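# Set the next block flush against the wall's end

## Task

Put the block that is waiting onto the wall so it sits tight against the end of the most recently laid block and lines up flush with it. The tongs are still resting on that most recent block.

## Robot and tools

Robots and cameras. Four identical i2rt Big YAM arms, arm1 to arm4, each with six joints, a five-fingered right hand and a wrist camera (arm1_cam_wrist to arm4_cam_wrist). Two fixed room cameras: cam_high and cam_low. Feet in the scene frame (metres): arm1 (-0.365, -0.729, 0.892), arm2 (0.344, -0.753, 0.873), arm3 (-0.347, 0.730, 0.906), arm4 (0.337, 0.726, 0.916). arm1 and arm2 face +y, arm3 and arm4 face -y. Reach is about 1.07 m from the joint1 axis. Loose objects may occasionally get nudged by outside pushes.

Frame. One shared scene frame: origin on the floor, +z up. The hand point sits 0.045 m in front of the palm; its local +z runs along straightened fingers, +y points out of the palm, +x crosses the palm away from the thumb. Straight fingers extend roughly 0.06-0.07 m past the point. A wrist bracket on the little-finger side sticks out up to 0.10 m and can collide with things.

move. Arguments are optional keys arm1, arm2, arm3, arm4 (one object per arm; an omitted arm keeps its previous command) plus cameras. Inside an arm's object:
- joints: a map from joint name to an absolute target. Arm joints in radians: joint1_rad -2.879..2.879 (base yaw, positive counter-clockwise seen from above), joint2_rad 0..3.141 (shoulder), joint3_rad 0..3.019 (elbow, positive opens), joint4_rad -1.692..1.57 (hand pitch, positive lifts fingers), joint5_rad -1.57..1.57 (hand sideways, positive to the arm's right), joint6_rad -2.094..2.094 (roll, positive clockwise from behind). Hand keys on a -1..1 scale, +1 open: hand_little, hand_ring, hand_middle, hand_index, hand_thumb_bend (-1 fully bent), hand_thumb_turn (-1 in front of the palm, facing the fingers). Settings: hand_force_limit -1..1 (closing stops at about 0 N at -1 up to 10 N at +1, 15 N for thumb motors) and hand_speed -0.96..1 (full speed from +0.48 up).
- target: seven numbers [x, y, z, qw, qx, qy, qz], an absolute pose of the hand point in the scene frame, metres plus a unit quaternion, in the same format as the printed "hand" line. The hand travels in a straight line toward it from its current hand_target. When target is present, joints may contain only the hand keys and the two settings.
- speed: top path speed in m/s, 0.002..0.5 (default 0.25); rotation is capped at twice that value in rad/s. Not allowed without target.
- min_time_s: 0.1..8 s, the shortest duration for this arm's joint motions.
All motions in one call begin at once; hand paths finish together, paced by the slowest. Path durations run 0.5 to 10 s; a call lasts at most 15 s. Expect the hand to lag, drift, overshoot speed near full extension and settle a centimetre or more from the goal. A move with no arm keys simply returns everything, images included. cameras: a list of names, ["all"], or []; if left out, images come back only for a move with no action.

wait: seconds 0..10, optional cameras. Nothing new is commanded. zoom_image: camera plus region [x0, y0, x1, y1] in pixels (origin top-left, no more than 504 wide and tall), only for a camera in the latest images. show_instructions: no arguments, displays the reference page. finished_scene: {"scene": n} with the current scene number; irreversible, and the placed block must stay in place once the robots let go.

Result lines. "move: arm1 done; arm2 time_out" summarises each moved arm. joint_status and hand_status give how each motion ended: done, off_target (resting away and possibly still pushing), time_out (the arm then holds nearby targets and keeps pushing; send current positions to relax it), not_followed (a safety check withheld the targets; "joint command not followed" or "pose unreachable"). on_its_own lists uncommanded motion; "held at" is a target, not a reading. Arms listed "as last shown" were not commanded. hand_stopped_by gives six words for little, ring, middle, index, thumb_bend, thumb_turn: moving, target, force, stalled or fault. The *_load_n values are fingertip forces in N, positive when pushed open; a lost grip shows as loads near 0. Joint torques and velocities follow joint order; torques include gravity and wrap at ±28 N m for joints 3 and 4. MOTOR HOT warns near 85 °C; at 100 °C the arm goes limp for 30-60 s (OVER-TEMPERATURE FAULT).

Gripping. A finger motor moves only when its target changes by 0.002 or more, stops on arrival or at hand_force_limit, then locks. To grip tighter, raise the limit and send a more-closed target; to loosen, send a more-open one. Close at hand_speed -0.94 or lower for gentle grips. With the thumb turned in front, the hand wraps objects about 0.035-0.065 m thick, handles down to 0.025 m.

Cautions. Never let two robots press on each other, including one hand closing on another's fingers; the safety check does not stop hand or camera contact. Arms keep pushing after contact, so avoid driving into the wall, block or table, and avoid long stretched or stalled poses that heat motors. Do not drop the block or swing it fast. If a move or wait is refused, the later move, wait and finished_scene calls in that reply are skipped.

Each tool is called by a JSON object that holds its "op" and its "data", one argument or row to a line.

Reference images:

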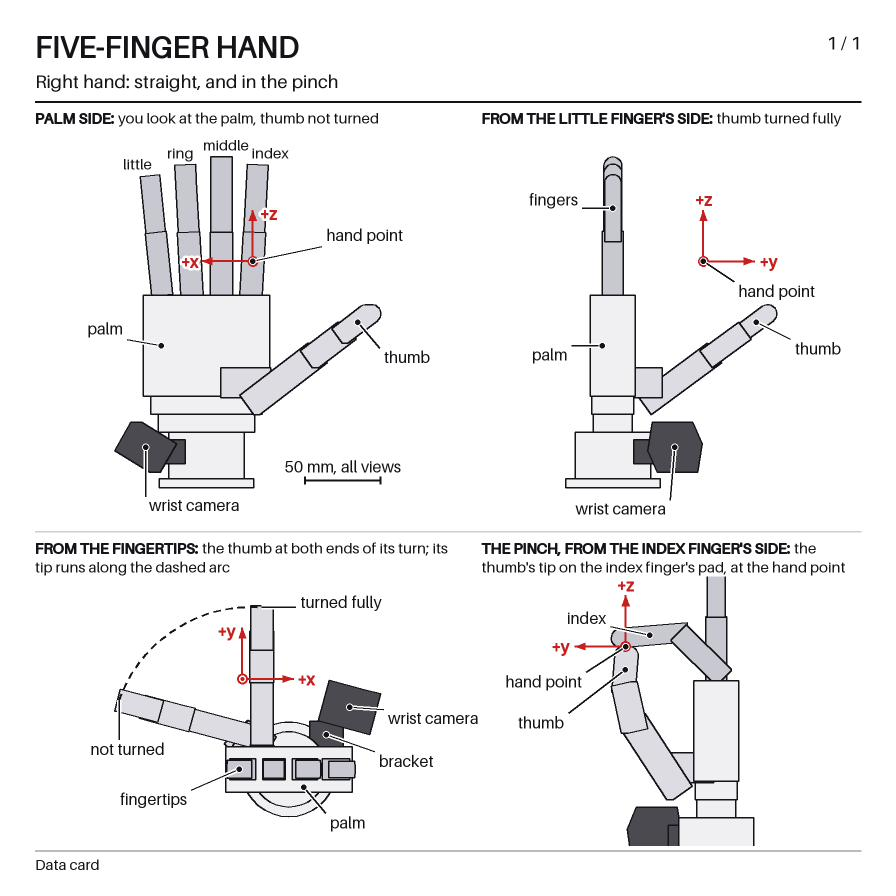

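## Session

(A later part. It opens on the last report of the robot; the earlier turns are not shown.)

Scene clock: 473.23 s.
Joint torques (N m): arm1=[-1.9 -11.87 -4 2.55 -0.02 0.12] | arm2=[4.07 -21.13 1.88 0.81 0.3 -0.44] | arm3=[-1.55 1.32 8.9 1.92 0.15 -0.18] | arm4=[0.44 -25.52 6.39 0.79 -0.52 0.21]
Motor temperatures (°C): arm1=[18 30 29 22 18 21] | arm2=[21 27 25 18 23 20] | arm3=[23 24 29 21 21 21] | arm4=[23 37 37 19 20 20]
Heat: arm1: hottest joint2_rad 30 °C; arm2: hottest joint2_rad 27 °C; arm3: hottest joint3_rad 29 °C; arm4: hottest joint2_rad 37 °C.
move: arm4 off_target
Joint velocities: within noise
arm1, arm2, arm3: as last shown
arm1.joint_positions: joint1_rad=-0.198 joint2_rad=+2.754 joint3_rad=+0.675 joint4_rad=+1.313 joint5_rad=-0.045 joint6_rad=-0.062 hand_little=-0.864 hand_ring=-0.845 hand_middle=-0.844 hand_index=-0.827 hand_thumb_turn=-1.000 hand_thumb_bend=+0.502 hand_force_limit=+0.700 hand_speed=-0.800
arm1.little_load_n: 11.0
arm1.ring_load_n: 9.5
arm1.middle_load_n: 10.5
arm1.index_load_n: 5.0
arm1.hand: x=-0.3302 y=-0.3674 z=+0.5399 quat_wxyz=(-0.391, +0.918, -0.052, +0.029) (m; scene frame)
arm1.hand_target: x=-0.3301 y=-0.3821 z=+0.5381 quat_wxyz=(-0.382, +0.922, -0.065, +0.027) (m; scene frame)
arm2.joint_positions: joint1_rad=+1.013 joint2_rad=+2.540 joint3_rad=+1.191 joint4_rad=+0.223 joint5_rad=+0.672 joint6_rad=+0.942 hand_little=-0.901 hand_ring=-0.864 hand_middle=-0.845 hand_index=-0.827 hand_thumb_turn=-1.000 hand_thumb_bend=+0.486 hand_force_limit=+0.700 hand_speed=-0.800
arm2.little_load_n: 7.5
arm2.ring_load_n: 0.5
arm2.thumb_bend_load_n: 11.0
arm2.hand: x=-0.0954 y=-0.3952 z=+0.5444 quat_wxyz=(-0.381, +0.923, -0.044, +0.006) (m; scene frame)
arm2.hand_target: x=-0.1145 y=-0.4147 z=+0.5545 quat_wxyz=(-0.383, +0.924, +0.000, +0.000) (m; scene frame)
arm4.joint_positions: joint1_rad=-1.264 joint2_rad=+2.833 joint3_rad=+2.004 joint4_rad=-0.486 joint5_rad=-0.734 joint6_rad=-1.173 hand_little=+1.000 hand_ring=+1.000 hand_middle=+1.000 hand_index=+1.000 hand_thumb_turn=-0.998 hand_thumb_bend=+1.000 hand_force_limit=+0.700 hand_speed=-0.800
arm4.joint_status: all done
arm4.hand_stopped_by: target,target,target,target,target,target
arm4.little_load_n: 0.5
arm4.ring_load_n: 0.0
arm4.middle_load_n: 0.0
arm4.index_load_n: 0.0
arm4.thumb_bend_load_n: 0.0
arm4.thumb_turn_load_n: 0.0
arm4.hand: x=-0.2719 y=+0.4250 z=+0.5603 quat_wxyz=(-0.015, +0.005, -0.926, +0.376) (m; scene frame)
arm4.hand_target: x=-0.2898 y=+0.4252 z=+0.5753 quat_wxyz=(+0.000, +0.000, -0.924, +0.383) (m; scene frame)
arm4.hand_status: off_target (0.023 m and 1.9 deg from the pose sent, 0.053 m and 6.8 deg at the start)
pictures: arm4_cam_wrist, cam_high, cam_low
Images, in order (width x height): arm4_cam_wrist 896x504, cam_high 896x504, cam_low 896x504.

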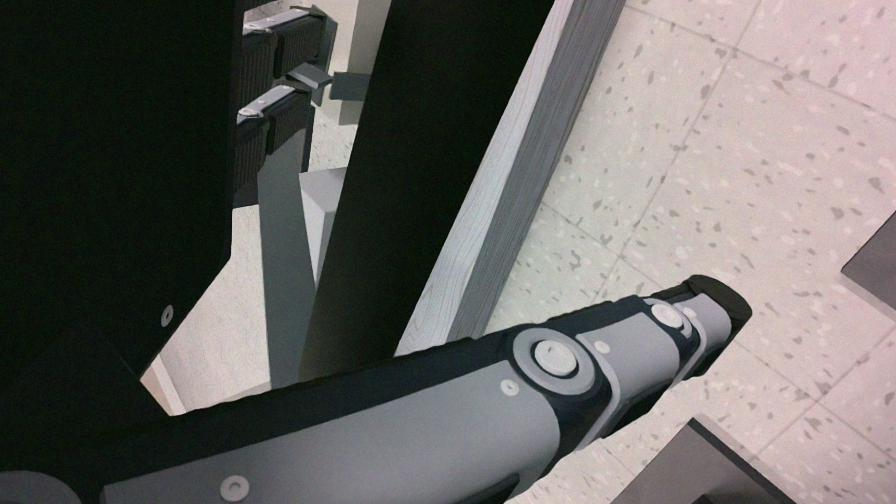

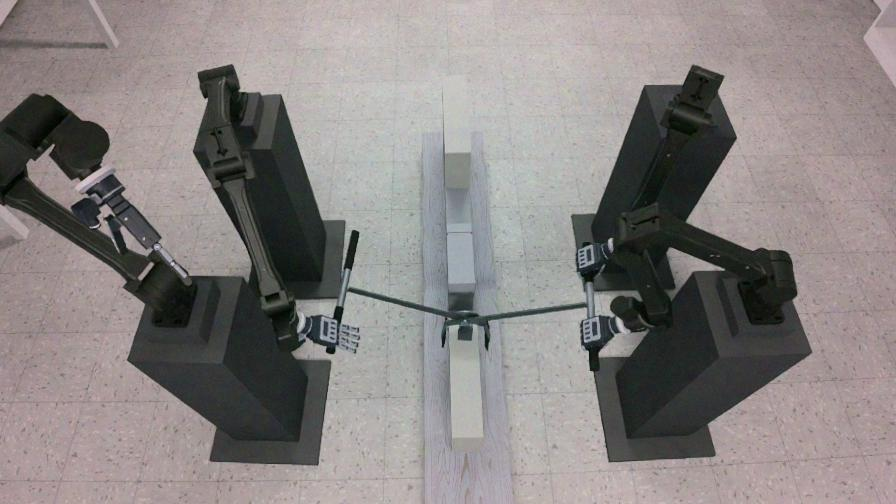

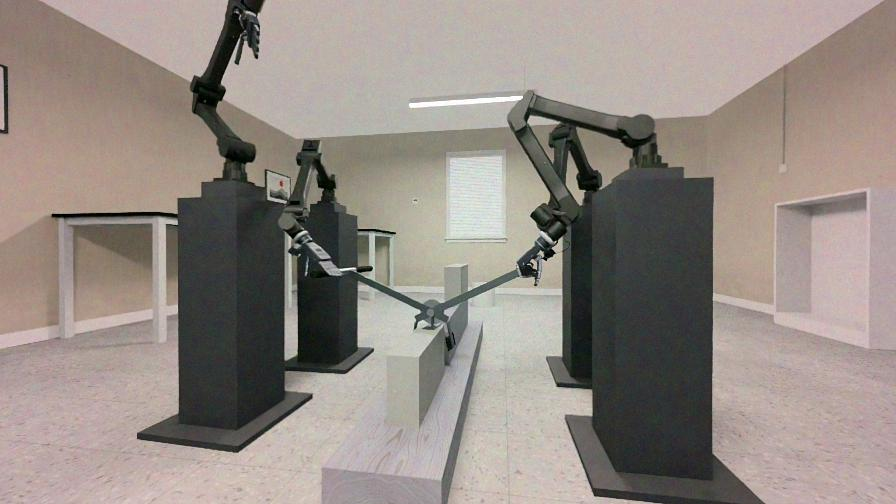

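{"op": "move", "data": {
  "arm4": {"target":[-0.27,0.458,0.612,0,0,0.9239,-0.3827],"speed":0.06}
}}

{"op": "move", "data": {
  "arm4": {"target":[-0.22,0.370,0.750,0,0,0.9239,-0.3827],"speed":0.12},
  "cameras": ["cam_high", "cam_low"]
}}

{"op": "zoom_image", "data": {
  "camera": "cam_high",
  "region": [300, 200, 660, 430]
}}

Scene clock: 483.30 s.
Joint torques (N m): arm1=[-1.67 -12.22 -4 2.58 -0.07 0.15] | arm2=[4.01 -20.95 1.88 0.76 0.31 -0.45] | arm3=[-1.55 1.32 8.9 1.94 0.15 -0.18] | arm4=[0.09 -25.64 4.3 1.03 -0.56 -0.07]
Motor temperatures (°C): arm1=[18 30 29 22 18 21] | arm2=[21 27 25 18 23 20] | arm3=[23 24 29 21 21 21] | arm4=[23 37 35 19 20 20]
Heat: arm1: hottest joint2_rad 30 °C; arm2: hottest joint2_rad 27 °C; arm3: hottest joint3_rad 29 °C; arm4: hottest joint2_rad 37 °C.
move: arm4 off_target
Joint velocities: within noise
arm1, arm2, arm3: as last shown
arm1.middle_load_n: 11.0
arm2.ring_load_n: 0.0
arm2.index_load_n: 0.5
arm2.thumb_bend_load_n: 11.5
arm4.joint_positions: joint1_rad=-1.301 joint2_rad=+2.711 joint3_rad=+1.840 joint4_rad=-0.475 joint5_rad=-0.743 joint6_rad=-1.190 hand_little=+1.000 hand_ring=+1.000 hand_middle=+1.000 hand_index=+1.000 hand_thumb_turn=-0.998 hand_thumb_bend=+1.000 hand_force_limit=+0.700 hand_speed=-0.800
arm4.joint_status: not commanded
arm4.hand_stopped_by: target,target,target,target,target,target
arm4.little_load_n: 0.0
arm4.ring_load_n: -0.5
arm4.middle_load_n: 0.0
arm4.index_load_n: 0.0
arm4.thumb_bend_load_n: 0.0
arm4.thumb_turn_load_n: 0.0
arm4.hand: x=-0.2552 y=+0.4547 z=+0.5957 quat_wxyz=(-0.020, -0.009, -0.926, +0.377) (m; scene frame)
arm4.hand_target: x=-0.2699 y=+0.4580 z=+0.6120 quat_wxyz=(+0.000, +0.000, -0.924, +0.382) (m; scene frame)
arm4.hand_status: off_target (0.022 m and 2.6 deg from the pose sent, 0.061 m and 1.9 deg at the start)
pictures: none

Scene clock: 485.63 s.
Joint torques (N m): arm1=[-1.44 -11.69 -3.86 2.44 -0.04 0.12] | arm2=[4.01 -21.13 1.91 0.81 0.31 -0.43] | arm3=[-1.55 1.26 8.88 1.92 0.15 -0.18] | arm4=[1.61 -24.29 4.92 0.94 -0.28 0.2]
Motor temperatures (°C): arm1=[18 30 29 22 18 21] | arm2=[21 27 25 18 23 20] | arm3=[23 24 29 21 21 21] | arm4=[23 37 35 19 20 20]
Heat: arm1: hottest joint2_rad 30 °C; arm2: hottest joint2_rad 27 °C; arm3: hottest joint3_rad 29 °C; arm4: hottest joint2_rad 37 °C.
move: arm4 off_target
Joint velocities: within noise
arm1, arm3: as last shown
arm1.ring_load_n: 9.0
arm1.middle_load_n: 10.5
arm2.joint_positions: joint1_rad=+1.013 joint2_rad=+2.540 joint3_rad=+1.191 joint4_rad=+0.223 joint5_rad=+0.672 joint6_rad=+0.942 hand_little=-0.901 hand_ring=-0.864 hand_middle=-0.845 hand_index=-0.827 hand_thumb_turn=-1.000 hand_thumb_bend=+0.486 hand_force_limit=+0.700 hand_speed=-0.800
arm2.joint_status: not commanded
arm2.hand_stopped_by: force,force,force,force,force,target
arm2.little_load_n: 7.5
arm2.ring_load_n: 0.0
arm2.middle_load_n: 4.5
arm2.index_load_n: 0.0
arm2.thumb_bend_load_n: 11.5
arm2.thumb_turn_load_n: 2.0
arm2.hand: x=-0.0954 y=-0.3952 z=+0.5444 quat_wxyz=(-0.381, +0.923, -0.044, +0.006) (m; scene frame)
arm2.hand_target: x=-0.1145 y=-0.4147 z=+0.5545 quat_wxyz=(-0.383, +0.924, +0.000, +0.000) (m; scene frame)
arm2.hand_status: not commanded
arm4.joint_positions: joint1_rad=-1.166 joint2_rad=+2.385 joint3_rad=+1.611 joint4_rad=-0.434 joint5_rad=-0.701 joint6_rad=-1.029 hand_little=+1.000 hand_ring=+1.000 hand_middle=+1.000 hand_index=+1.000 hand_thumb_turn=-0.998 hand_thumb_bend=+1.000 hand_force_limit=+0.700 hand_speed=-0.800
arm4.joint_status: not commanded
arm4.hand_stopped_by: target,target,target,target,target,target
arm4.little_load_n: 0.0
arm4.ring_load_n: 0.0
arm4.middle_load_n: -0.5
arm4.index_load_n: 0.0
arm4.thumb_bend_load_n: 0.0
arm4.thumb_turn_load_n: 0.0
arm4.hand: x=-0.2187 y=+0.3764 z=+0.7379 quat_wxyz=(-0.007, +0.000, -0.925, +0.379) (m; scene frame)
arm4.hand_target: x=-0.2200 y=+0.3701 z=+0.7499 quat_wxyz=(+0.000, +0.000, -0.924, +0.383) (m; scene frame)
arm4.hand_status: off_target (0.014 m and 0.9 deg from the pose sent, 0.180 m and 2.6 deg at the start)
pictures: cam_high, cam_low
Images, in order (width x height): cam_high 896x504, cam_low 896x504.

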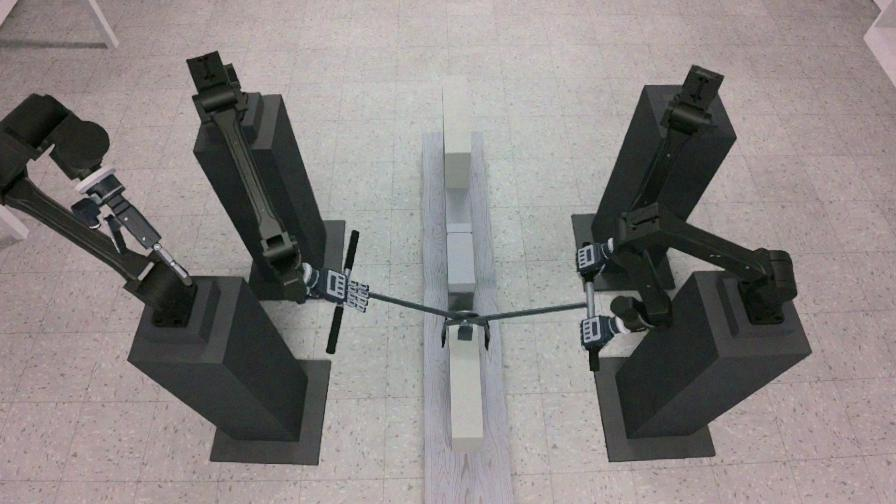

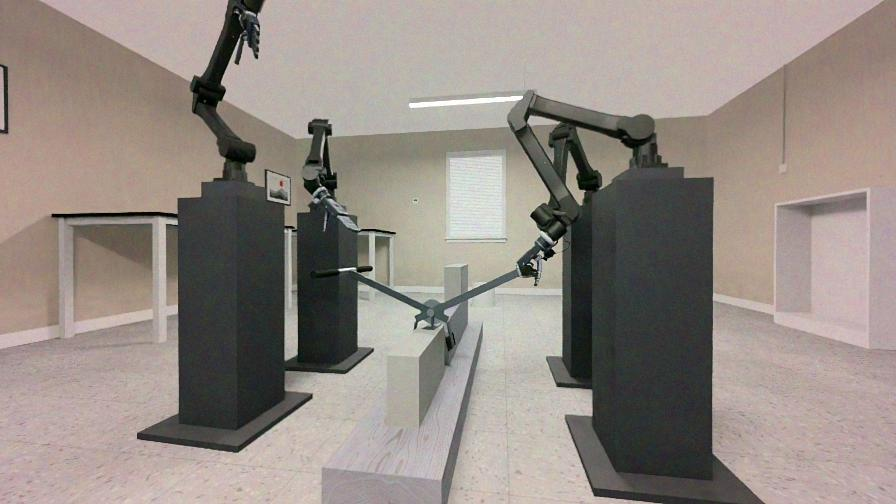

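Scaled by 1.400.

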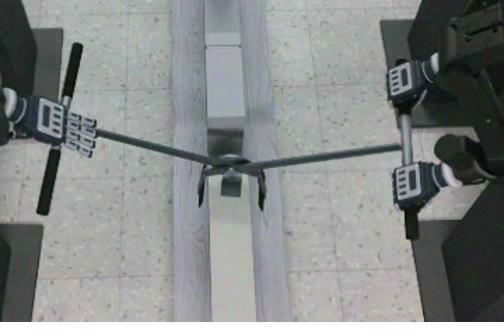

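{"op": "move", "data": {
  "arm4": {"target":[0.06,0.325,0.76,-0.015,0.0363,0.9232,-0.3824],"speed":0.15},
  "arm3": {"target":[-0.42,0.42,1.05,-0.015,0.0363,0.9232,-0.3824],"speed":0.2,"joints":{"hand_thumb_turn":-1,"hand_force_limit":0.7}}
}}

{"op": "move", "data": {
  "arm3": {"target":[-0.24,0.350,0.64,-0.015,0.0363,0.9232,-0.3824],"speed":0.2},
  "arm4": {"target":[0.06,0.330,0.635,-0.015,0.0363,0.9232,-0.3824],"speed":0.1},
  "cameras": ["cam_high", "cam_low", "arm3_cam_wrist", "arm4_cam_wrist"]
}}

Scene clock: 519.20 s.
Joint torques (N m): arm1=[-2.02 -11.75 -3.9 2.71 -0.02 0.15] | arm2=[4.07 -21.13 1.89 0.79 0.3 -0.44] | arm3=[-2.14 -1.2 8.7 2.36 -0.15 -0.07] | arm4=[1.32 -16.67 2.58 1.52 -0.15 0.2]
Motor temperatures (°C): arm1=[18 31 28 22 18 21] | arm2=[21 26 25 18 23 20] | arm3=[23 24 28 21 21 21] | arm4=[23 34 31 19 20 20]
Heat: arm1: hottest joint2_rad 31 °C; arm2: hottest joint2_rad 26 °C; arm3: hottest joint3_rad 28 °C; arm4: hottest joint2_rad 34 °C.
move: arm3 done; arm4 off_target
Joint velocities: within noise
arm1, arm2: as last shown
arm1.little_load_n: 10.5
arm1.ring_load_n: 9.5
arm2.middle_load_n: 5.0
arm2.thumb_bend_load_n: 11.0
arm3.joint_positions: joint1_rad=-0.368 joint2_rad=+0.775 joint3_rad=+0.611 joint4_rad=-0.644 joint5_rad=-0.237 joint6_rad=-0.259 hand_little=+1.000 hand_ring=+1.000 hand_middle=+1.000 hand_index=+1.000 hand_thumb_turn=-1.000 hand_thumb_bend=+1.000 hand_force_limit=+0.700 hand_speed=-0.800
arm3.joint_status: all done
arm3.hand_stopped_by: target,target,target,target,target,target
arm3.little_load_n: 0.0
arm3.ring_load_n: 0.0
arm3.middle_load_n: 0.0
arm3.index_load_n: 0.0
arm3.thumb_bend_load_n: 0.0
arm3.thumb_turn_load_n: 0.0
arm3.hand: x=-0.4173 y=+0.4232 z=+1.0501 quat_wxyz=(+0.015, -0.029, -0.925, +0.379) (m; scene frame)
arm3.hand_target: x=-0.4200 y=+0.4201 z=+1.0500 quat_wxyz=(+0.015, -0.036, -0.923, +0.382) (m; scene frame)
arm3.hand_status: done (0.004 m and 1.0 deg from the pose sent, 0.350 m and 66.6 deg at the start)
arm4.joint_positions: joint1_rad=-0.794 joint2_rad=+2.049 joint3_rad=+0.821 joint4_rad=+0.278 joint5_rad=-0.472 joint6_rad=-0.559 hand_little=+1.000 hand_ring=+1.000 hand_middle=+1.000 hand_index=+1.000 hand_thumb_turn=-0.998 hand_thumb_bend=+1.000 hand_force_limit=+0.700 hand_speed=-0.800
arm4.joint_status: not commanded
arm4.hand_stopped_by: target,target,target,target,target,target
arm4.little_load_n: 0.0
arm4.ring_load_n: 0.0
arm4.middle_load_n: 0.0
arm4.index_load_n: 0.0
arm4.thumb_bend_load_n: 0.0
arm4.thumb_turn_load_n: 0.0
arm4.hand: x=+0.0599 y=+0.3318 z=+0.7489 quat_wxyz=(+0.008, -0.037, -0.927, +0.372) (m; scene frame)
arm4.hand_target: x=+0.0601 y=+0.3251 z=+0.7597 quat_wxyz=(+0.015, -0.036, -0.923, +0.382) (m; scene frame)
arm4.hand_status: off_target (0.013 m and 1.5 deg from the pose sent, 0.284 m and 4.9 deg at the start)
pictures: none

Scene clock: 522.37 s.
Joint torques (N m): arm1=[-2.2 -11.99 -4 2.59 -0.05 0.09] | arm2=[4.07 -21.01 1.88 0.77 0.31 -0.43] | arm3=[-0.21 -8.82 -0.27 2.36 0.21 -0.06] | arm4=[0.91 -14.86 2.65 1.59 -0.29 0.15]
Motor temperatures (°C): arm1=[18 31 28 22 18 21] | arm2=[21 26 25 18 23 20] | arm3=[23 24 28 21 21 21] | arm4=[22 33 31 19 20 20]
Heat: arm1: hottest joint2_rad 31 °C; arm2: hottest joint2_rad 26 °C; arm3: hottest joint3_rad 28 °C; arm4: hottest joint2_rad 33 °C.
move: arm3 done; arm4 done
Joint velocities: within noise
arm1, arm2: as last shown
arm1.middle_load_n: 11.0
arm2.thumb_bend_load_n: 11.5
arm2.thumb_turn_load_n: 2.5
arm3.joint_positions: joint1_rad=+0.317 joint2_rad=+2.379 joint3_rad=+0.551 joint4_rad=+1.014 joint5_rad=+0.261 joint6_rad=+0.242 hand_little=+1.000 hand_ring=+1.000 hand_middle=+1.000 hand_index=+1.000 hand_thumb_turn=-1.000 hand_thumb_bend=+1.000 hand_force_limit=+0.700 hand_speed=-0.800
arm3.joint_status: not commanded
arm3.hand_stopped_by: target,target,target,target,target,target
arm3.little_load_n: 0.0
arm3.ring_load_n: 0.0
arm3.middle_load_n: 0.0
arm3.index_load_n: 0.0
arm3.thumb_bend_load_n: 0.0
arm3.thumb_turn_load_n: 0.0
arm3.hand: x=-0.2458 y=+0.3506 z=+0.6418 quat_wxyz=(+0.020, -0.036, -0.925, +0.378) (m; scene frame)
arm3.hand_target: x=-0.2401 y=+0.3500 z=+0.6401 quat_wxyz=(+0.015, -0.036, -0.923, +0.382) (m; scene frame)
arm3.hand_status: done (0.006 m and 0.8 deg from the pose sent, 0.453 m and 1.0 deg at the start)
arm4.joint_positions: joint1_rad=-0.794 joint2_rad=+2.371 joint3_rad=+0.890 joint4_rad=+0.541 joint5_rad=-0.472 joint6_rad=-0.559 hand_little=+1.000 hand_ring=+1.000 hand_middle=+1.000 hand_index=+1.000 hand_thumb_turn=-0.998 hand_thumb_bend=+1.000 hand_force_limit=+0.700 hand_speed=-0.800
arm4.joint_status: not commanded
arm4.hand_stopped_by: target,target,target,target,target,target
arm4.little_load_n: 0.0
arm4.ring_load_n: 0.0
arm4.middle_load_n: 0.0
arm4.index_load_n: -0.5
arm4.thumb_bend_load_n: 0.0
arm4.thumb_turn_load_n: 0.0
arm4.hand: x=+0.0652 y=+0.3361 z=+0.6396 quat_wxyz=(+0.012, -0.035, -0.926, +0.376) (m; scene frame)
arm4.hand_target: x=+0.0601 y=+0.3302 z=+0.6353 quat_wxyz=(+0.015, -0.036, -0.923, +0.382) (m; scene frame)
arm4.hand_status: done (0.009 m and 0.9 deg from the pose sent, 0.114 m and 1.5 deg at the start)
pictures: arm3_cam_wrist, arm4_cam_wrist, cam_high, cam_low
Images, in order (width x height): arm3_cam_wrist 896x504, arm4_cam_wrist 896x504, cam_high 896x504, cam_low 896x504.

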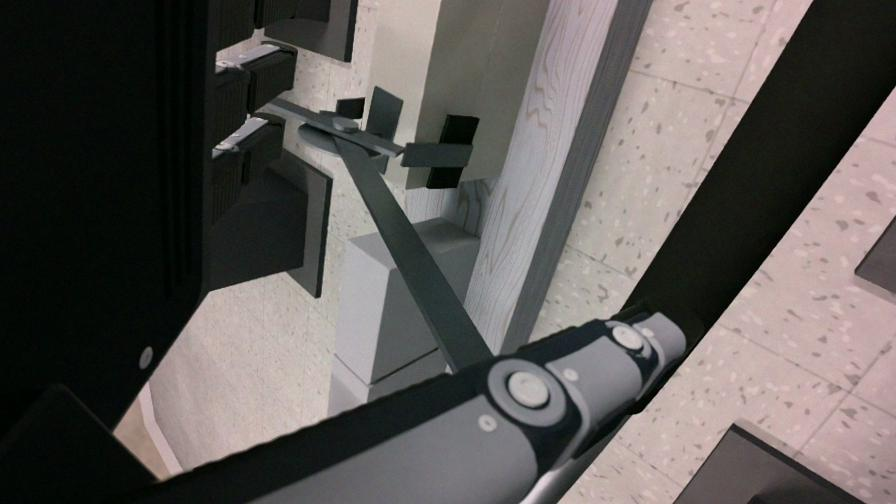

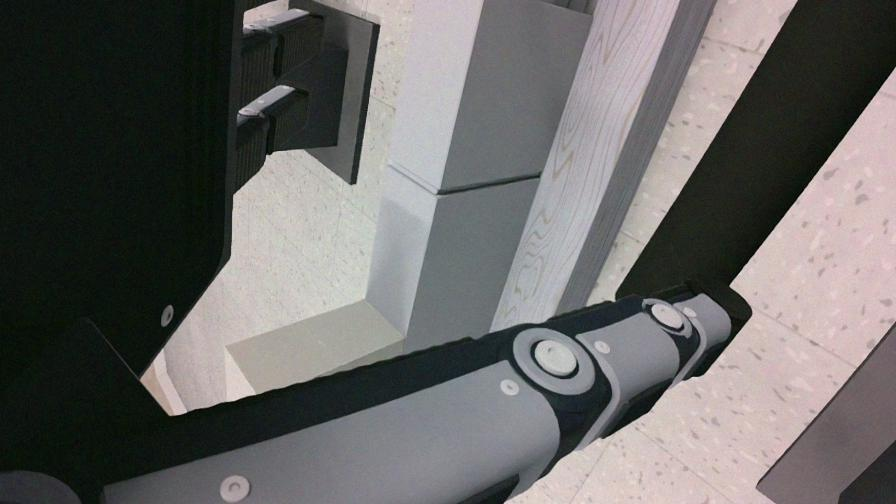

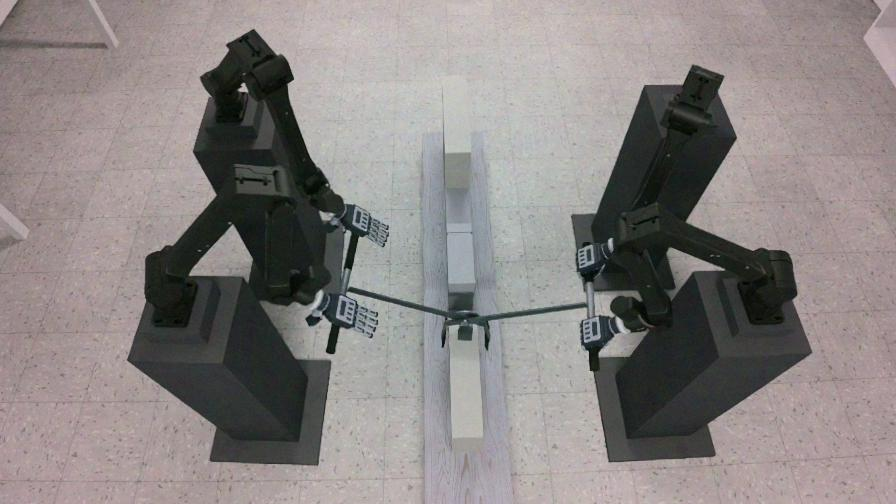

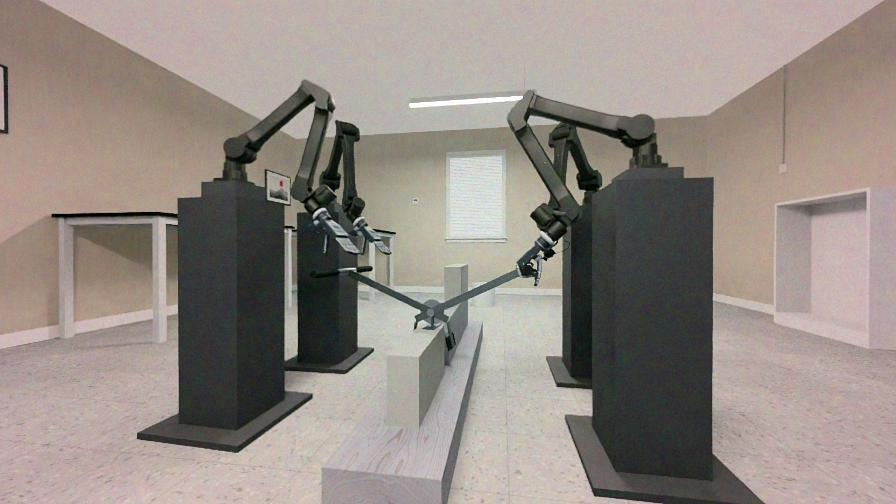

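{"op": "move", "data": {
  "arm3": {"target":[-0.235,0.413,0.568,-0.015,0.0363,0.9232,-0.3824],"speed":0.07},
  "arm4": {"target":[0.055,0.389,0.563,-0.015,0.0363,0.9232,-0.3824],"speed":0.07},
  "cameras": ["cam_low", "arm3_cam_wrist", "arm4_cam_wrist"]
}}

Scene clock: 532.87 s.
Joint torques (N m): arm1=[-2.14 -11.81 -3.92 2.51 -0.06 0.12] | arm2=[4.01 -21.07 1.84 0.79 0.31 -0.43] | arm3=[-0.03 -8.29 -2.44 2.33 0.28 -0.08] | arm4=[-0.26 -14.51 0.76 1.57 -0.37 -0.09]
Motor temperatures (°C): arm1=[18 31 28 22 18 21] | arm2=[21 26 25 18 23 20] | arm3=[23 24 28 21 21 21] | arm4=[22 33 30 19 20 20]
Heat: arm1: hottest joint2_rad 31 °C; arm2: hottest joint2_rad 26 °C; arm3: hottest joint3_rad 28 °C; arm4: hottest joint2_rad 33 °C.
move: arm3 done; arm4 done
Joint velocities: within noise
arm1, arm2: as last shown
arm1.little_load_n: 11.0
arm1.ring_load_n: 9.0
arm1.index_load_n: 5.5
arm2.thumb_turn_load_n: 2.0
arm3.joint_positions: joint1_rad=+0.405 joint2_rad=+2.720 joint3_rad=+0.583 joint4_rad=+1.303 joint5_rad=+0.322 joint6_rad=+0.311 hand_little=+1.000 hand_ring=+1.000 hand_middle=+1.000 hand_index=+1.000 hand_thumb_turn=-1.000 hand_thumb_bend=+1.000 hand_force_limit=+0.700 hand_speed=-0.800
arm3.joint_status: not commanded
arm3.hand_stopped_by: target,target,target,target,target,target
arm3.little_load_n: 0.0
arm3.ring_load_n: 0.0
arm3.middle_load_n: 0.0
arm3.index_load_n: 0.0
arm3.thumb_bend_load_n: 0.0
arm3.thumb_turn_load_n: 0.5
arm3.hand: x=-0.2404 y=+0.4123 z=+0.5692 quat_wxyz=(+0.021, -0.037, -0.925, +0.378) (m; scene frame)
arm3.hand_target: x=-0.2351 y=+0.4131 z=+0.5680 quat_wxyz=(+0.015, -0.036, -0.923, +0.382) (m; scene frame)
arm3.hand_status: done (0.006 m and 0.8 deg from the pose sent, 0.097 m and 0.8 deg at the start)
arm4.joint_positions: joint1_rad=-0.901 joint2_rad=+2.575 joint3_rad=+0.927 joint4_rad=+0.665 joint5_rad=-0.539 joint6_rad=-0.645 hand_little=+1.000 hand_ring=+1.000 hand_middle=+1.000 hand_index=+1.000 hand_thumb_turn=-0.998 hand_thumb_bend=+1.000 hand_force_limit=+0.700 hand_speed=-0.800
arm4.joint_status: not commanded
arm4.hand_stopped_by: target,target,target,target,target,target
arm4.little_load_n: 0.0
arm4.ring_load_n: -0.5
arm4.middle_load_n: 0.0
arm4.index_load_n: 0.0
arm4.thumb_bend_load_n: 0.0
arm4.thumb_turn_load_n: 0.0
arm4.hand: x=+0.0603 y=+0.3863 z=+0.5691 quat_wxyz=(+0.008, -0.040, -0.924, +0.379) (m; scene frame)
arm4.hand_target: x=+0.0551 y=+0.3891 z=+0.5631 quat_wxyz=(+0.015, -0.036, -0.923, +0.382) (m; scene frame)
arm4.hand_status: done (0.009 m and 1.0 deg from the pose sent, 0.094 m and 0.9 deg at the start)
pictures: arm3_cam_wrist, arm4_cam_wrist, cam_low
Images, in order (width x height): arm3_cam_wrist 896x504, arm4_cam_wrist 896x504, cam_low 896x504.

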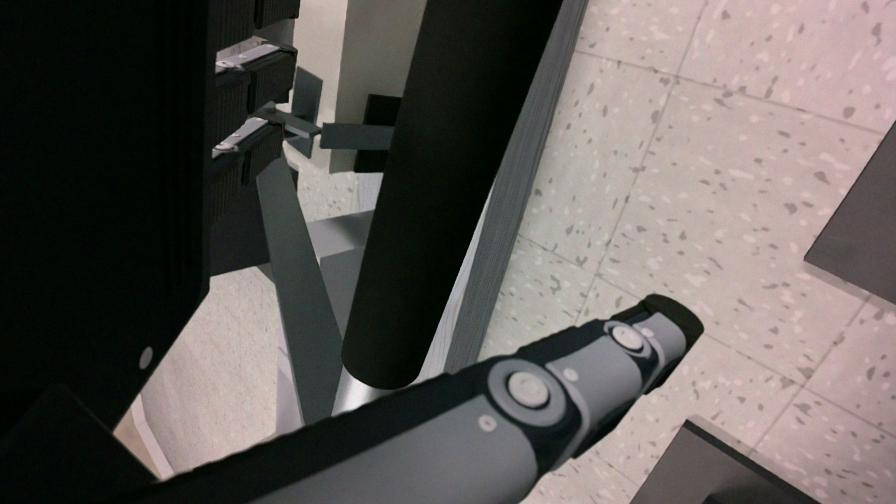

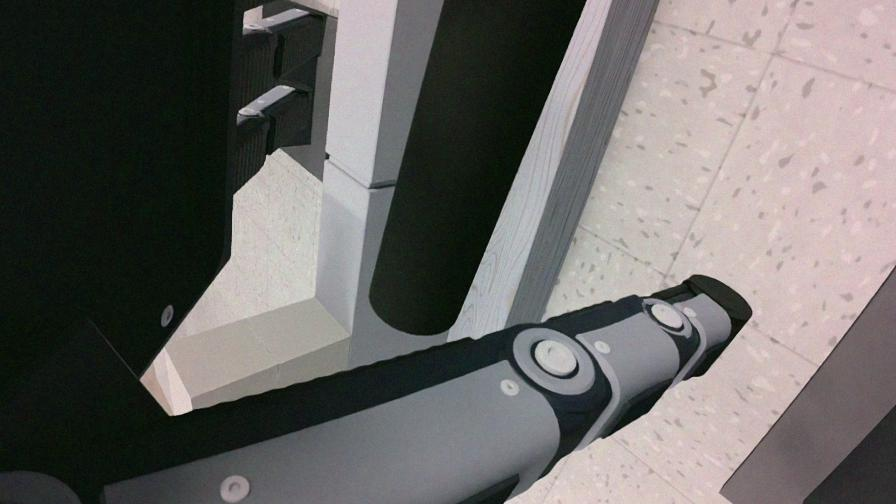

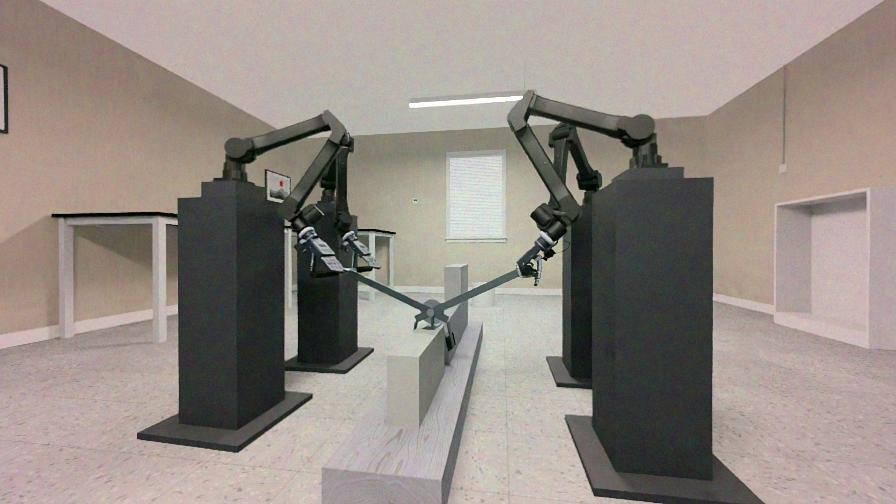

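{"op": "move", "data": {
  "arm3": {"target":[-0.253,0.431,0.550,-0.015,0.0363,0.9232,-0.3824],"speed":0.05},
  "arm4": {"target":[0.033,0.407,0.543,-0.015,0.0363,0.9232,-0.3824],"speed":0.05},
  "cameras": ["arm3_cam_wrist", "arm4_cam_wrist"]
}}

Scene clock: 545.93 s.
Joint torques (N m): arm1=[-1.67 -11.75 -3.9 2.59 -0.02 0.11] | arm2=[4.01 -21.19 1.91 0.75 0.29 -0.43] | arm3=[-2.43 -6.89 -3.49 2.39 0.07 -0.27] | arm4=[-0.26 -14.21 0.81 0.68 -0.41 -0.12]
Motor temperatures (°C): arm1=[18 31 28 22 18 21] | arm2=[21 26 25 18 23 20] | arm3=[23 24 27 21 21 21] | arm4=[22 32 29 19 20 20]
Heat: arm1: hottest joint2_rad 31 °C; arm2: hottest joint2_rad 26 °C; arm3: hottest joint3_rad 27 °C; arm4: hottest joint2_rad 32 °C.
move: arm3 off_target; arm4 off_target
Joint velocities: within noise
arm1, arm2: as last shown
arm1.middle_load_n: 10.5
arm1.index_load_n: 5.0
arm2.thumb_turn_load_n: 2.5
arm3.joint_positions: joint1_rad=+0.387 joint2_rad=+2.809 joint3_rad=+0.600 joint4_rad=+1.412 joint5_rad=+0.296 joint6_rad=+0.300 hand_little=+1.000 hand_ring=+1.000 hand_middle=+1.000 hand_index=+1.000 hand_thumb_turn=-1.000 hand_thumb_bend=+1.000 hand_force_limit=+0.700 hand_speed=-0.800
arm3.joint_status: not commanded
arm3.hand_stopped_by: target,target,target,target,target,target
arm3.little_load_n: 0.0
arm3.ring_load_n: 0.0
arm3.middle_load_n: 0.0
arm3.index_load_n: 0.0
arm3.thumb_bend_load_n: 0.0
arm3.thumb_turn_load_n: 0.0
arm3.hand: x=-0.2443 y=+0.4192 z=+0.5566 quat_wxyz=(+0.008, -0.038, -0.920, +0.391) (m; scene frame)
arm3.hand_target: x=-0.2527 y=+0.4310 z=+0.5504 quat_wxyz=(+0.015, -0.036, -0.923, +0.382) (m; scene frame)
arm3.hand_status: off_target (0.016 m and 1.3 deg from the pose sent, 0.030 m and 0.8 deg at the start)
arm4.joint_positions: joint1_rad=-0.971 joint2_rad=+2.622 joint3_rad=+0.983 joint4_rad=+0.646 joint5_rad=-0.578 joint6_rad=-0.714 hand_little=+1.000 hand_ring=+1.000 hand_middle=+1.000 hand_index=+1.000 hand_thumb_turn=-0.998 hand_thumb_bend=+1.000 hand_force_limit=+0.700 hand_speed=-0.800
arm4.joint_status: not commanded
arm4.hand_stopped_by: target,target,target,target,target,target
arm4.little_load_n: 0.0
arm4.ring_load_n: 0.0
arm4.middle_load_n: 0.0
arm4.index_load_n: -0.5
arm4.thumb_bend_load_n: 0.0
arm4.thumb_turn_load_n: 0.0
arm4.hand: x=+0.0325 y=+0.3999 z=+0.5521 quat_wxyz=(+0.018, -0.036, -0.921, +0.387) (m; scene frame)
arm4.hand_target: x=+0.0331 y=+0.4070 z=+0.5432 quat_wxyz=(+0.015, -0.036, -0.923, +0.382) (m; scene frame)
arm4.hand_status: off_target (0.012 m and 0.7 deg from the pose sent, 0.043 m and 1.0 deg at the start)
pictures: arm3_cam_wrist, arm4_cam_wrist
Images, in order (width x height): arm3_cam_wrist 896x504, arm4_cam_wrist 896x504.

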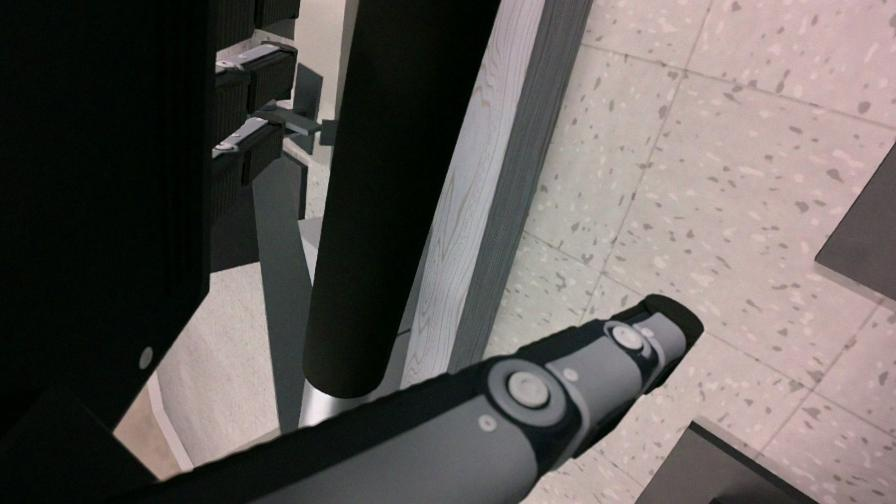

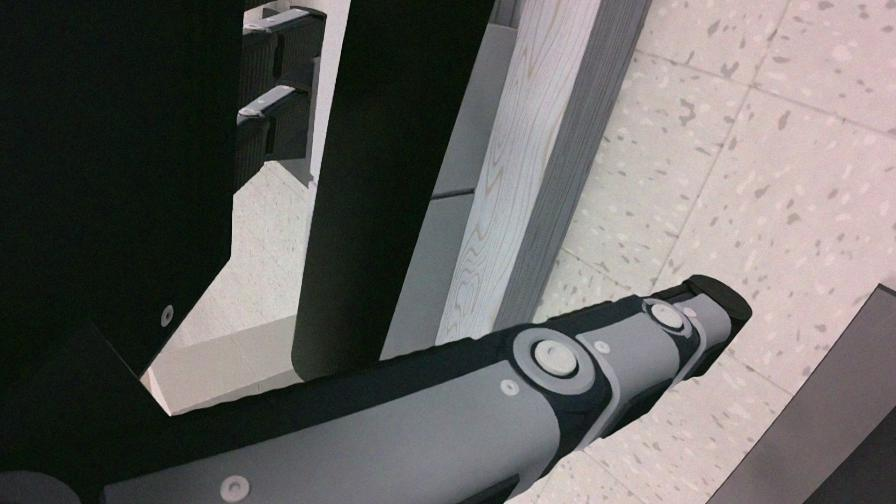

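{"op": "move", "data": {
  "arm3": {"target":[-0.262,0.447,0.534,-0.015,0.0363,0.9232,-0.3824],"speed":0.05},
  "arm4": {"target":[0.03,0.421,0.529,-0.015,0.0363,0.9232,-0.3824],"speed":0.05}
}}

{"op": "move", "data": {
  "arm3": {"joints":{"hand_little":-1,"hand_ring":-1,"hand_middle":-1,"hand_index":-1}},
  "arm4": {"joints":{"hand_little":-1,"hand_ring":-1,"hand_middle":-1,"hand_index":-1}}
}}

{"op": "move", "data": {
  "arm3": {"joints":{"hand_thumb_bend":-0.9}},
  "arm4": {"joints":{"hand_thumb_bend":-0.9}},
  "cameras": ["arm3_cam_wrist", "arm4_cam_wrist", "cam_high", "cam_low"]
}}

{"op": "zoom_image", "data": {
  "camera": "cam_high",
  "region": [300, 200, 660, 430]
}}

Scene clock: 554.93 s.
Joint torques (N m): arm1=[-2.32 -11.58 -3.92 2.52 -0.06 0.13] | arm2=[4.01 -21.07 1.91 0.75 0.28 -0.42] | arm3=[-1.85 -4.42 -4.78 2.48 0.05 -0.3] | arm4=[0.15 -13.92 0.66 0.73 -0.26 -0.09]
Motor temperatures (°C): arm1=[18 31 28 22 18 21] | arm2=[21 26 25 18 23 20] | arm3=[23 24 26 21 21 21] | arm4=[22 32 28 19 20 20]
Heat: arm1: hottest joint2_rad 31 °C; arm2: hottest joint2_rad 26 °C; arm3: hottest joint3_rad 26 °C; arm4: hottest joint2_rad 32 °C.
move: arm3 off_target; arm4 off_target
Joint velocities: within noise
arm1.joint_positions: joint1_rad=-0.198 joint2_rad=+2.754 joint3_rad=+0.675 joint4_rad=+1.313 joint5_rad=-0.045 joint6_rad=-0.062 hand_little=-0.864 hand_ring=-0.845 hand_middle=-0.844 hand_index=-0.827 hand_thumb_turn=-1.000 hand_thumb_bend=+0.502 hand_force_limit=+0.700 hand_speed=-0.800
arm1.joint_status: not commanded
arm1.hand_stopped_by: force,force,force,force,force,target
arm1.little_load_n: 10.5
arm1.ring_load_n: 9.0
arm1.middle_load_n: 10.5
arm1.index_load_n: 5.0
arm1.thumb_bend_load_n: 13.5
arm1.thumb_turn_load_n: 3.0
arm1.hand: x=-0.3302 y=-0.3674 z=+0.5399 quat_wxyz=(-0.391, +0.918, -0.052, +0.029) (m; scene frame)
arm1.hand_target: x=-0.3301 y=-0.3821 z=+0.5381 quat_wxyz=(-0.382, +0.922, -0.065, +0.027) (m; scene frame)
arm1.hand_status: not commanded
arm2: as last shown
arm2.joint_positions: joint1_rad=+1.013 joint2_rad=+2.540 joint3_rad=+1.191 joint4_rad=+0.223 joint5_rad=+0.673 joint6_rad=+0.941 hand_little=-0.901 hand_ring=-0.864 hand_middle=-0.845 hand_index=-0.827 hand_thumb_turn=-1.000 hand_thumb_bend=+0.486 hand_force_limit=+0.700 hand_speed=-0.800
arm2.index_load_n: 0.5
arm2.thumb_bend_load_n: 11.0
arm2.thumb_turn_load_n: 2.0
arm2.hand: x=-0.0953 y=-0.3951 z=+0.5444 quat_wxyz=(-0.382, +0.923, -0.044, +0.006) (m; scene frame)
arm3.joint_positions: joint1_rad=+0.362 joint2_rad=+2.854 joint3_rad=+0.629 joint4_rad=+1.485 joint5_rad=+0.283 joint6_rad=+0.286 hand_little=+1.000 hand_ring=+1.000 hand_middle=+1.000 hand_index=+1.000 hand_thumb_turn=-1.000 hand_thumb_bend=+1.000 hand_force_limit=+0.700 hand_speed=-0.800
arm3.joint_status: not commanded
arm3.hand_stopped_by: target,target,target,target,target,target
arm3.little_load_n: 0.0
arm3.ring_load_n: 0.0
arm3.middle_load_n: 0.0
arm3.index_load_n: 0.0
arm3.thumb_bend_load_n: 0.0
arm3.thumb_turn_load_n: 0.0
arm3.hand: x=-0.2474 y=+0.4080 z=+0.5517 quat_wxyz=(+0.001, -0.045, -0.909, +0.413) (m; scene frame)
arm3.hand_target: x=-0.2616 y=+0.4466 z=+0.5366 quat_wxyz=(+0.015, -0.037, -0.923, +0.382) (m; scene frame)
arm3.hand_status: off_target (0.045 m and 4.3 deg from the pose sent, 0.040 m and 1.3 deg at the start)
arm4.joint_positions: joint1_rad=-1.003 joint2_rad=+2.658 joint3_rad=+1.001 joint4_rad=+0.645 joint5_rad=-0.600 joint6_rad=-0.746 hand_little=+1.000 hand_ring=+1.000 hand_middle=+1.000 hand_index=+1.000 hand_thumb_turn=-0.998 hand_thumb_bend=+1.000 hand_force_limit=+0.700 hand_speed=-0.800
arm4.joint_status: not commanded
arm4.hand_stopped_by: target,target,target,target,target,target
arm4.little_load_n: 0.0
arm4.ring_load_n: 0.0
arm4.middle_load_n: 0.0
arm4.index_load_n: 0.0
arm4.thumb_bend_load_n: 0.0
arm4.thumb_turn_load_n: 0.0
arm4.hand: x=+0.0297 y=+0.4118 z=+0.5393 quat_wxyz=(+0.016, -0.035, -0.921, +0.389) (m; scene frame)
arm4.hand_target: x=+0.0303 y=+0.4211 z=+0.5293 quat_wxyz=(+0.015, -0.037, -0.923, +0.382) (m; scene frame)
arm4.hand_status: off_target (0.014 m and 0.8 deg from the pose sent, 0.031 m and 0.7 deg at the start)
pictures: none

Scene clock: 558.80 s.
Joint torques (N m): arm1=[-2.02 -12.34 -5.01 2.56 -0.18 0.19] | arm2=[4.72 -21.07 1.59 0.7 -0.06 -0.3] | arm3=[-1.49 -6.42 -7.32 1.32 0.32 -0.26] | arm4=[-2.26 -16.09 -2.11 0.8 -0.05 -0.07]
Motor temperatures (°C): arm1=[18 31 28 22 18 21] | arm2=[21 26 25 18 23 20] | arm3=[23 24 27 21 21 21] | arm4=[22 32 28 19 20 20]
Heat: arm1: hottest joint2_rad 31 °C; arm2: hottest joint2_rad 26 °C; arm3: hottest joint3_rad 27 °C; arm4: hottest joint2_rad 32 °C.
move: arm3 off_target; arm4 off_target
Joint velocities: within noise
arm1, arm2: as last shown
arm1.joint_positions: joint1_rad=-0.198 joint2_rad=+2.755 joint3_rad=+0.689 joint4_rad=+1.313 joint5_rad=-0.041 joint6_rad=-0.069 hand_little=-0.864 hand_ring=-0.845 hand_middle=-0.844 hand_index=-0.827 hand_thumb_turn=-1.000 hand_thumb_bend=+0.503 hand_force_limit=+0.700 hand_speed=-0.800
arm1.little_load_n: 10.0
arm1.ring_load_n: 8.5
arm1.middle_load_n: 10.0
arm1.index_load_n: 4.5
arm1.hand: x=-0.3275 y=-0.3600 z=+0.5387 quat_wxyz=(-0.397, +0.916, -0.049, +0.033) (m; scene frame)
arm1.hand_target: x=-0.3300 y=-0.3821 z=+0.5381 quat_wxyz=(-0.382, +0.922, -0.064, +0.027) (m; scene frame)
arm2.joint_positions: joint1_rad=+1.004 joint2_rad=+2.539 joint3_rad=+1.195 joint4_rad=+0.226 joint5_rad=+0.682 joint6_rad=+0.926 hand_little=-0.901 hand_ring=-0.864 hand_middle=-0.845 hand_index=-0.827 hand_thumb_turn=-1.000 hand_thumb_bend=+0.486 hand_force_limit=+0.700 hand_speed=-0.800
arm2.little_load_n: 9.0
arm2.ring_load_n: 1.0
arm2.index_load_n: 0.0
arm2.thumb_turn_load_n: 2.5
arm2.hand: x=-0.0934 y=-0.3884 z=+0.5465 quat_wxyz=(-0.387, +0.921, -0.043, +0.010) (m; scene frame)
arm2.hand_target: x=-0.1144 y=-0.4147 z=+0.5543 quat_wxyz=(-0.383, +0.924, +0.000, +0.000) (m; scene frame)
arm3.joint_positions: joint1_rad=+0.358 joint2_rad=+2.882 joint3_rad=+0.664 joint4_rad=+1.516 joint5_rad=+0.275 joint6_rad=+0.283 hand_little=-0.420 hand_ring=-0.383 hand_middle=-0.346 hand_index=-0.236 hand_thumb_turn=-1.000 hand_thumb_bend=+1.000 hand_force_limit=+0.700 hand_speed=-0.800
arm3.joint_status: hand_little off_target (ended at -0.420, target -1.000); hand_ring off_target (ended at -0.383, target -1.000); hand_middle off_target (ended at -0.346, target -1.000); hand_index off_target (ended at -0.236, target -1.000)
arm3.hand_stopped_by: force,force,force,force,target,target
arm3.little_load_n: 9.5
arm3.ring_load_n: 0.5
arm3.middle_load_n: 0.0
arm3.index_load_n: 0.0
arm3.thumb_bend_load_n: 0.0
arm3.thumb_turn_load_n: 0.0
arm3.hand: x=-0.2434 y=+0.3969 z=+0.5459 quat_wxyz=(-0.007, -0.046, -0.902, +0.429) (m; scene frame)
arm3.hand_target: x=-0.2615 y=+0.4467 z=+0.5365 quat_wxyz=(+0.015, -0.036, -0.923, +0.382) (m; scene frame)
arm3.hand_status: not commanded
arm4.joint_positions: joint1_rad=-0.978 joint2_rad=+2.672 joint3_rad=+1.045 joint4_rad=+0.645 joint5_rad=-0.606 joint6_rad=-0.754 hand_little=-0.551 hand_ring=-0.587 hand_middle=-0.678 hand_index=-0.734 hand_thumb_turn=-0.998 hand_thumb_bend=+1.000 hand_force_limit=+0.700 hand_speed=-0.800
arm4.joint_status: hand_little off_target (ended at -0.551, target -1.000); hand_ring off_target (ended at -0.587, target -1.000); hand_middle off_target (ended at -0.678, target -1.000); hand_index off_target (ended at -0.734, target -1.000)
arm4.hand_stopped_by: force,force,force,force,target,target
arm4.little_load_n: 0.0
arm4.ring_load_n: 0.0
arm4.middle_load_n: 2.0
arm4.index_load_n: 9.5
arm4.thumb_bend_load_n: 0.0
arm4.thumb_turn_load_n: 0.0
arm4.hand: x=+0.0210 y=+0.3923 z=+0.5358 quat_wxyz=(+0.022, -0.015, -0.917, +0.398) (m; scene frame)
arm4.hand_target: x=+0.0304 y=+0.4210 z=+0.5294 quat_wxyz=(+0.015, -0.036, -0.923, +0.382) (m; scene frame)
arm4.hand_status: not commanded
pictures: none

Scene clock: 565.70 s.
Joint torques (N m): arm1=[-1.73 -12.22 -5.01 2.55 -0.19 0.21] | arm2=[4.78 -20.95 1.55 0.68 -0.06 -0.29] | arm3=[-1.49 -6.42 -7.31 1.31 0.32 -0.26] | arm4=[-1.73 -16.32 -2.22 0.7 -0.06 -0.08]
Motor temperatures (°C): arm1=[18 31 28 22 18 21] | arm2=[21 26 25 18 23 20] | arm3=[23 24 27 21 21 21] | arm4=[22 31 28 19 20 20]
Heat: arm1: hottest joint2_rad 31 °C; arm2: hottest joint2_rad 26 °C; arm3: hottest joint3_rad 27 °C; arm4: hottest joint2_rad 31 °C.
move: arm3 off_target; arm4 off_target
Joint velocities: within noise
arm1, arm2: as last shown
arm1.ring_load_n: 9.0
arm3.joint_positions: joint1_rad=+0.358 joint2_rad=+2.882 joint3_rad=+0.664 joint4_rad=+1.516 joint5_rad=+0.275 joint6_rad=+0.283 hand_little=-0.420 hand_ring=-0.383 hand_middle=-0.345 hand_index=-0.236 hand_thumb_turn=-1.000 hand_thumb_bend=+0.344 hand_force_limit=+0.700 hand_speed=-0.800
arm3.joint_status: hand_thumb_bend off_target (ended at +0.344, target -0.900)
arm3.hand_stopped_by: force,force,force,force,force,target
arm3.little_load_n: 9.0
arm3.ring_load_n: 0.5
arm3.middle_load_n: 2.0
arm3.index_load_n: 0.0
arm3.thumb_bend_load_n: 13.5
arm3.thumb_turn_load_n: 1.5
arm3.hand: x=-0.2434 y=+0.3969 z=+0.5459 quat_wxyz=(-0.007, -0.046, -0.902, +0.429) (m; scene frame)
arm3.hand_target: x=-0.2615 y=+0.4467 z=+0.5365 quat_wxyz=(+0.015, -0.036, -0.923, +0.382) (m; scene frame)
arm3.hand_status: not commanded
arm4.joint_positions: joint1_rad=-0.978 joint2_rad=+2.672 joint3_rad=+1.045 joint4_rad=+0.645 joint5_rad=-0.605 joint6_rad=-0.754 hand_little=-0.551 hand_ring=-0.587 hand_middle=-0.678 hand_index=-0.734 hand_thumb_turn=-0.998 hand_thumb_bend=+0.451 hand_force_limit=+0.700 hand_speed=-0.800
arm4.joint_status: hand_thumb_bend off_target (ended at +0.451, target -0.900)
arm4.hand_stopped_by: force,force,force,force,force,target
arm4.little_load_n: 0.5
arm4.ring_load_n: 0.0
arm4.middle_load_n: 3.0
arm4.index_load_n: 9.5
arm4.thumb_bend_load_n: 13.5
arm4.thumb_turn_load_n: 3.0
arm4.hand: x=+0.0209 y=+0.3923 z=+0.5358 quat_wxyz=(+0.022, -0.015, -0.917, +0.398) (m; scene frame)
arm4.hand_target: x=+0.0304 y=+0.4210 z=+0.5293 quat_wxyz=(+0.015, -0.036, -0.923, +0.382) (m; scene frame)
arm4.hand_status: not commanded
pictures: arm3_cam_wrist, arm4_cam_wrist, cam_high, cam_low
Images, in order (width x height): arm3_cam_wrist 896x504, arm4_cam_wrist 896x504, cam_high 896x504, cam_low 896x504.

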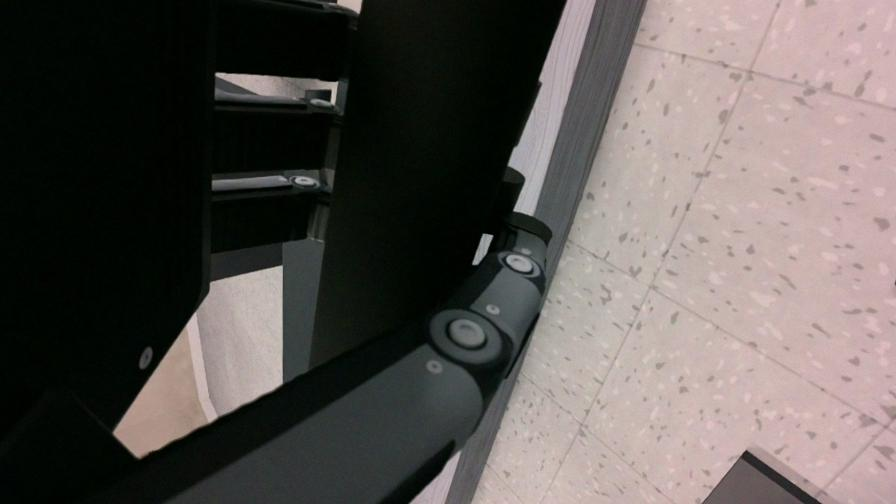

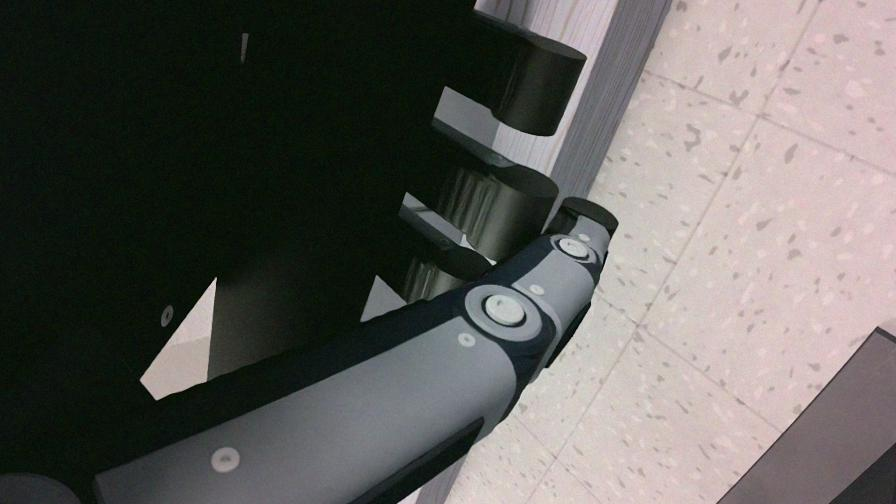

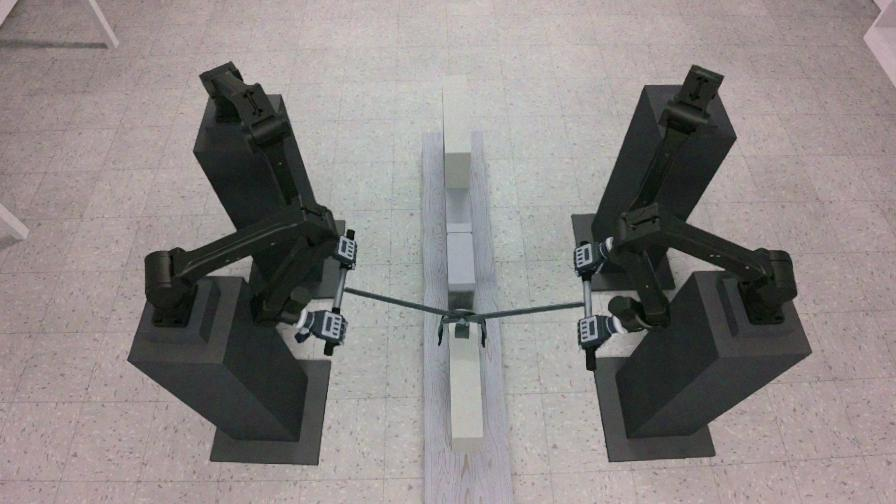

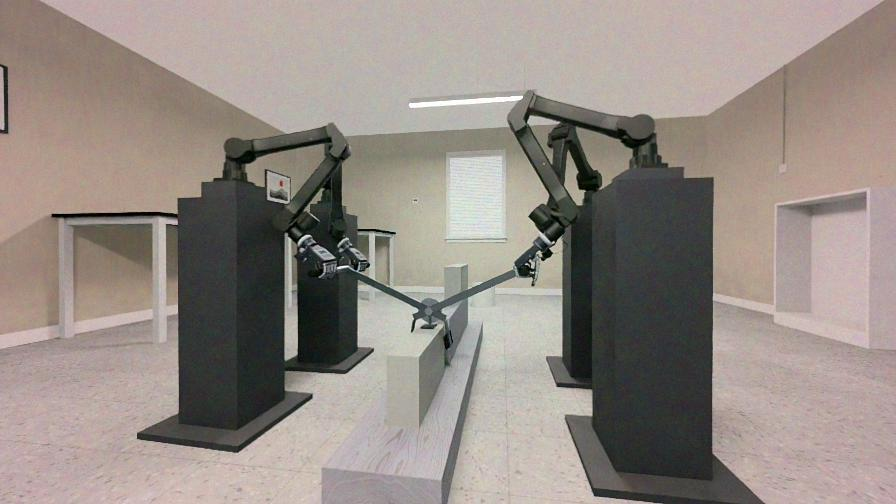

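Scaled by 1.400.

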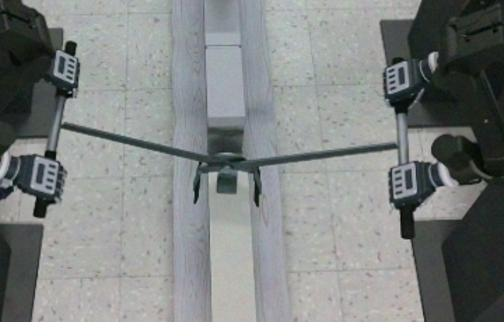

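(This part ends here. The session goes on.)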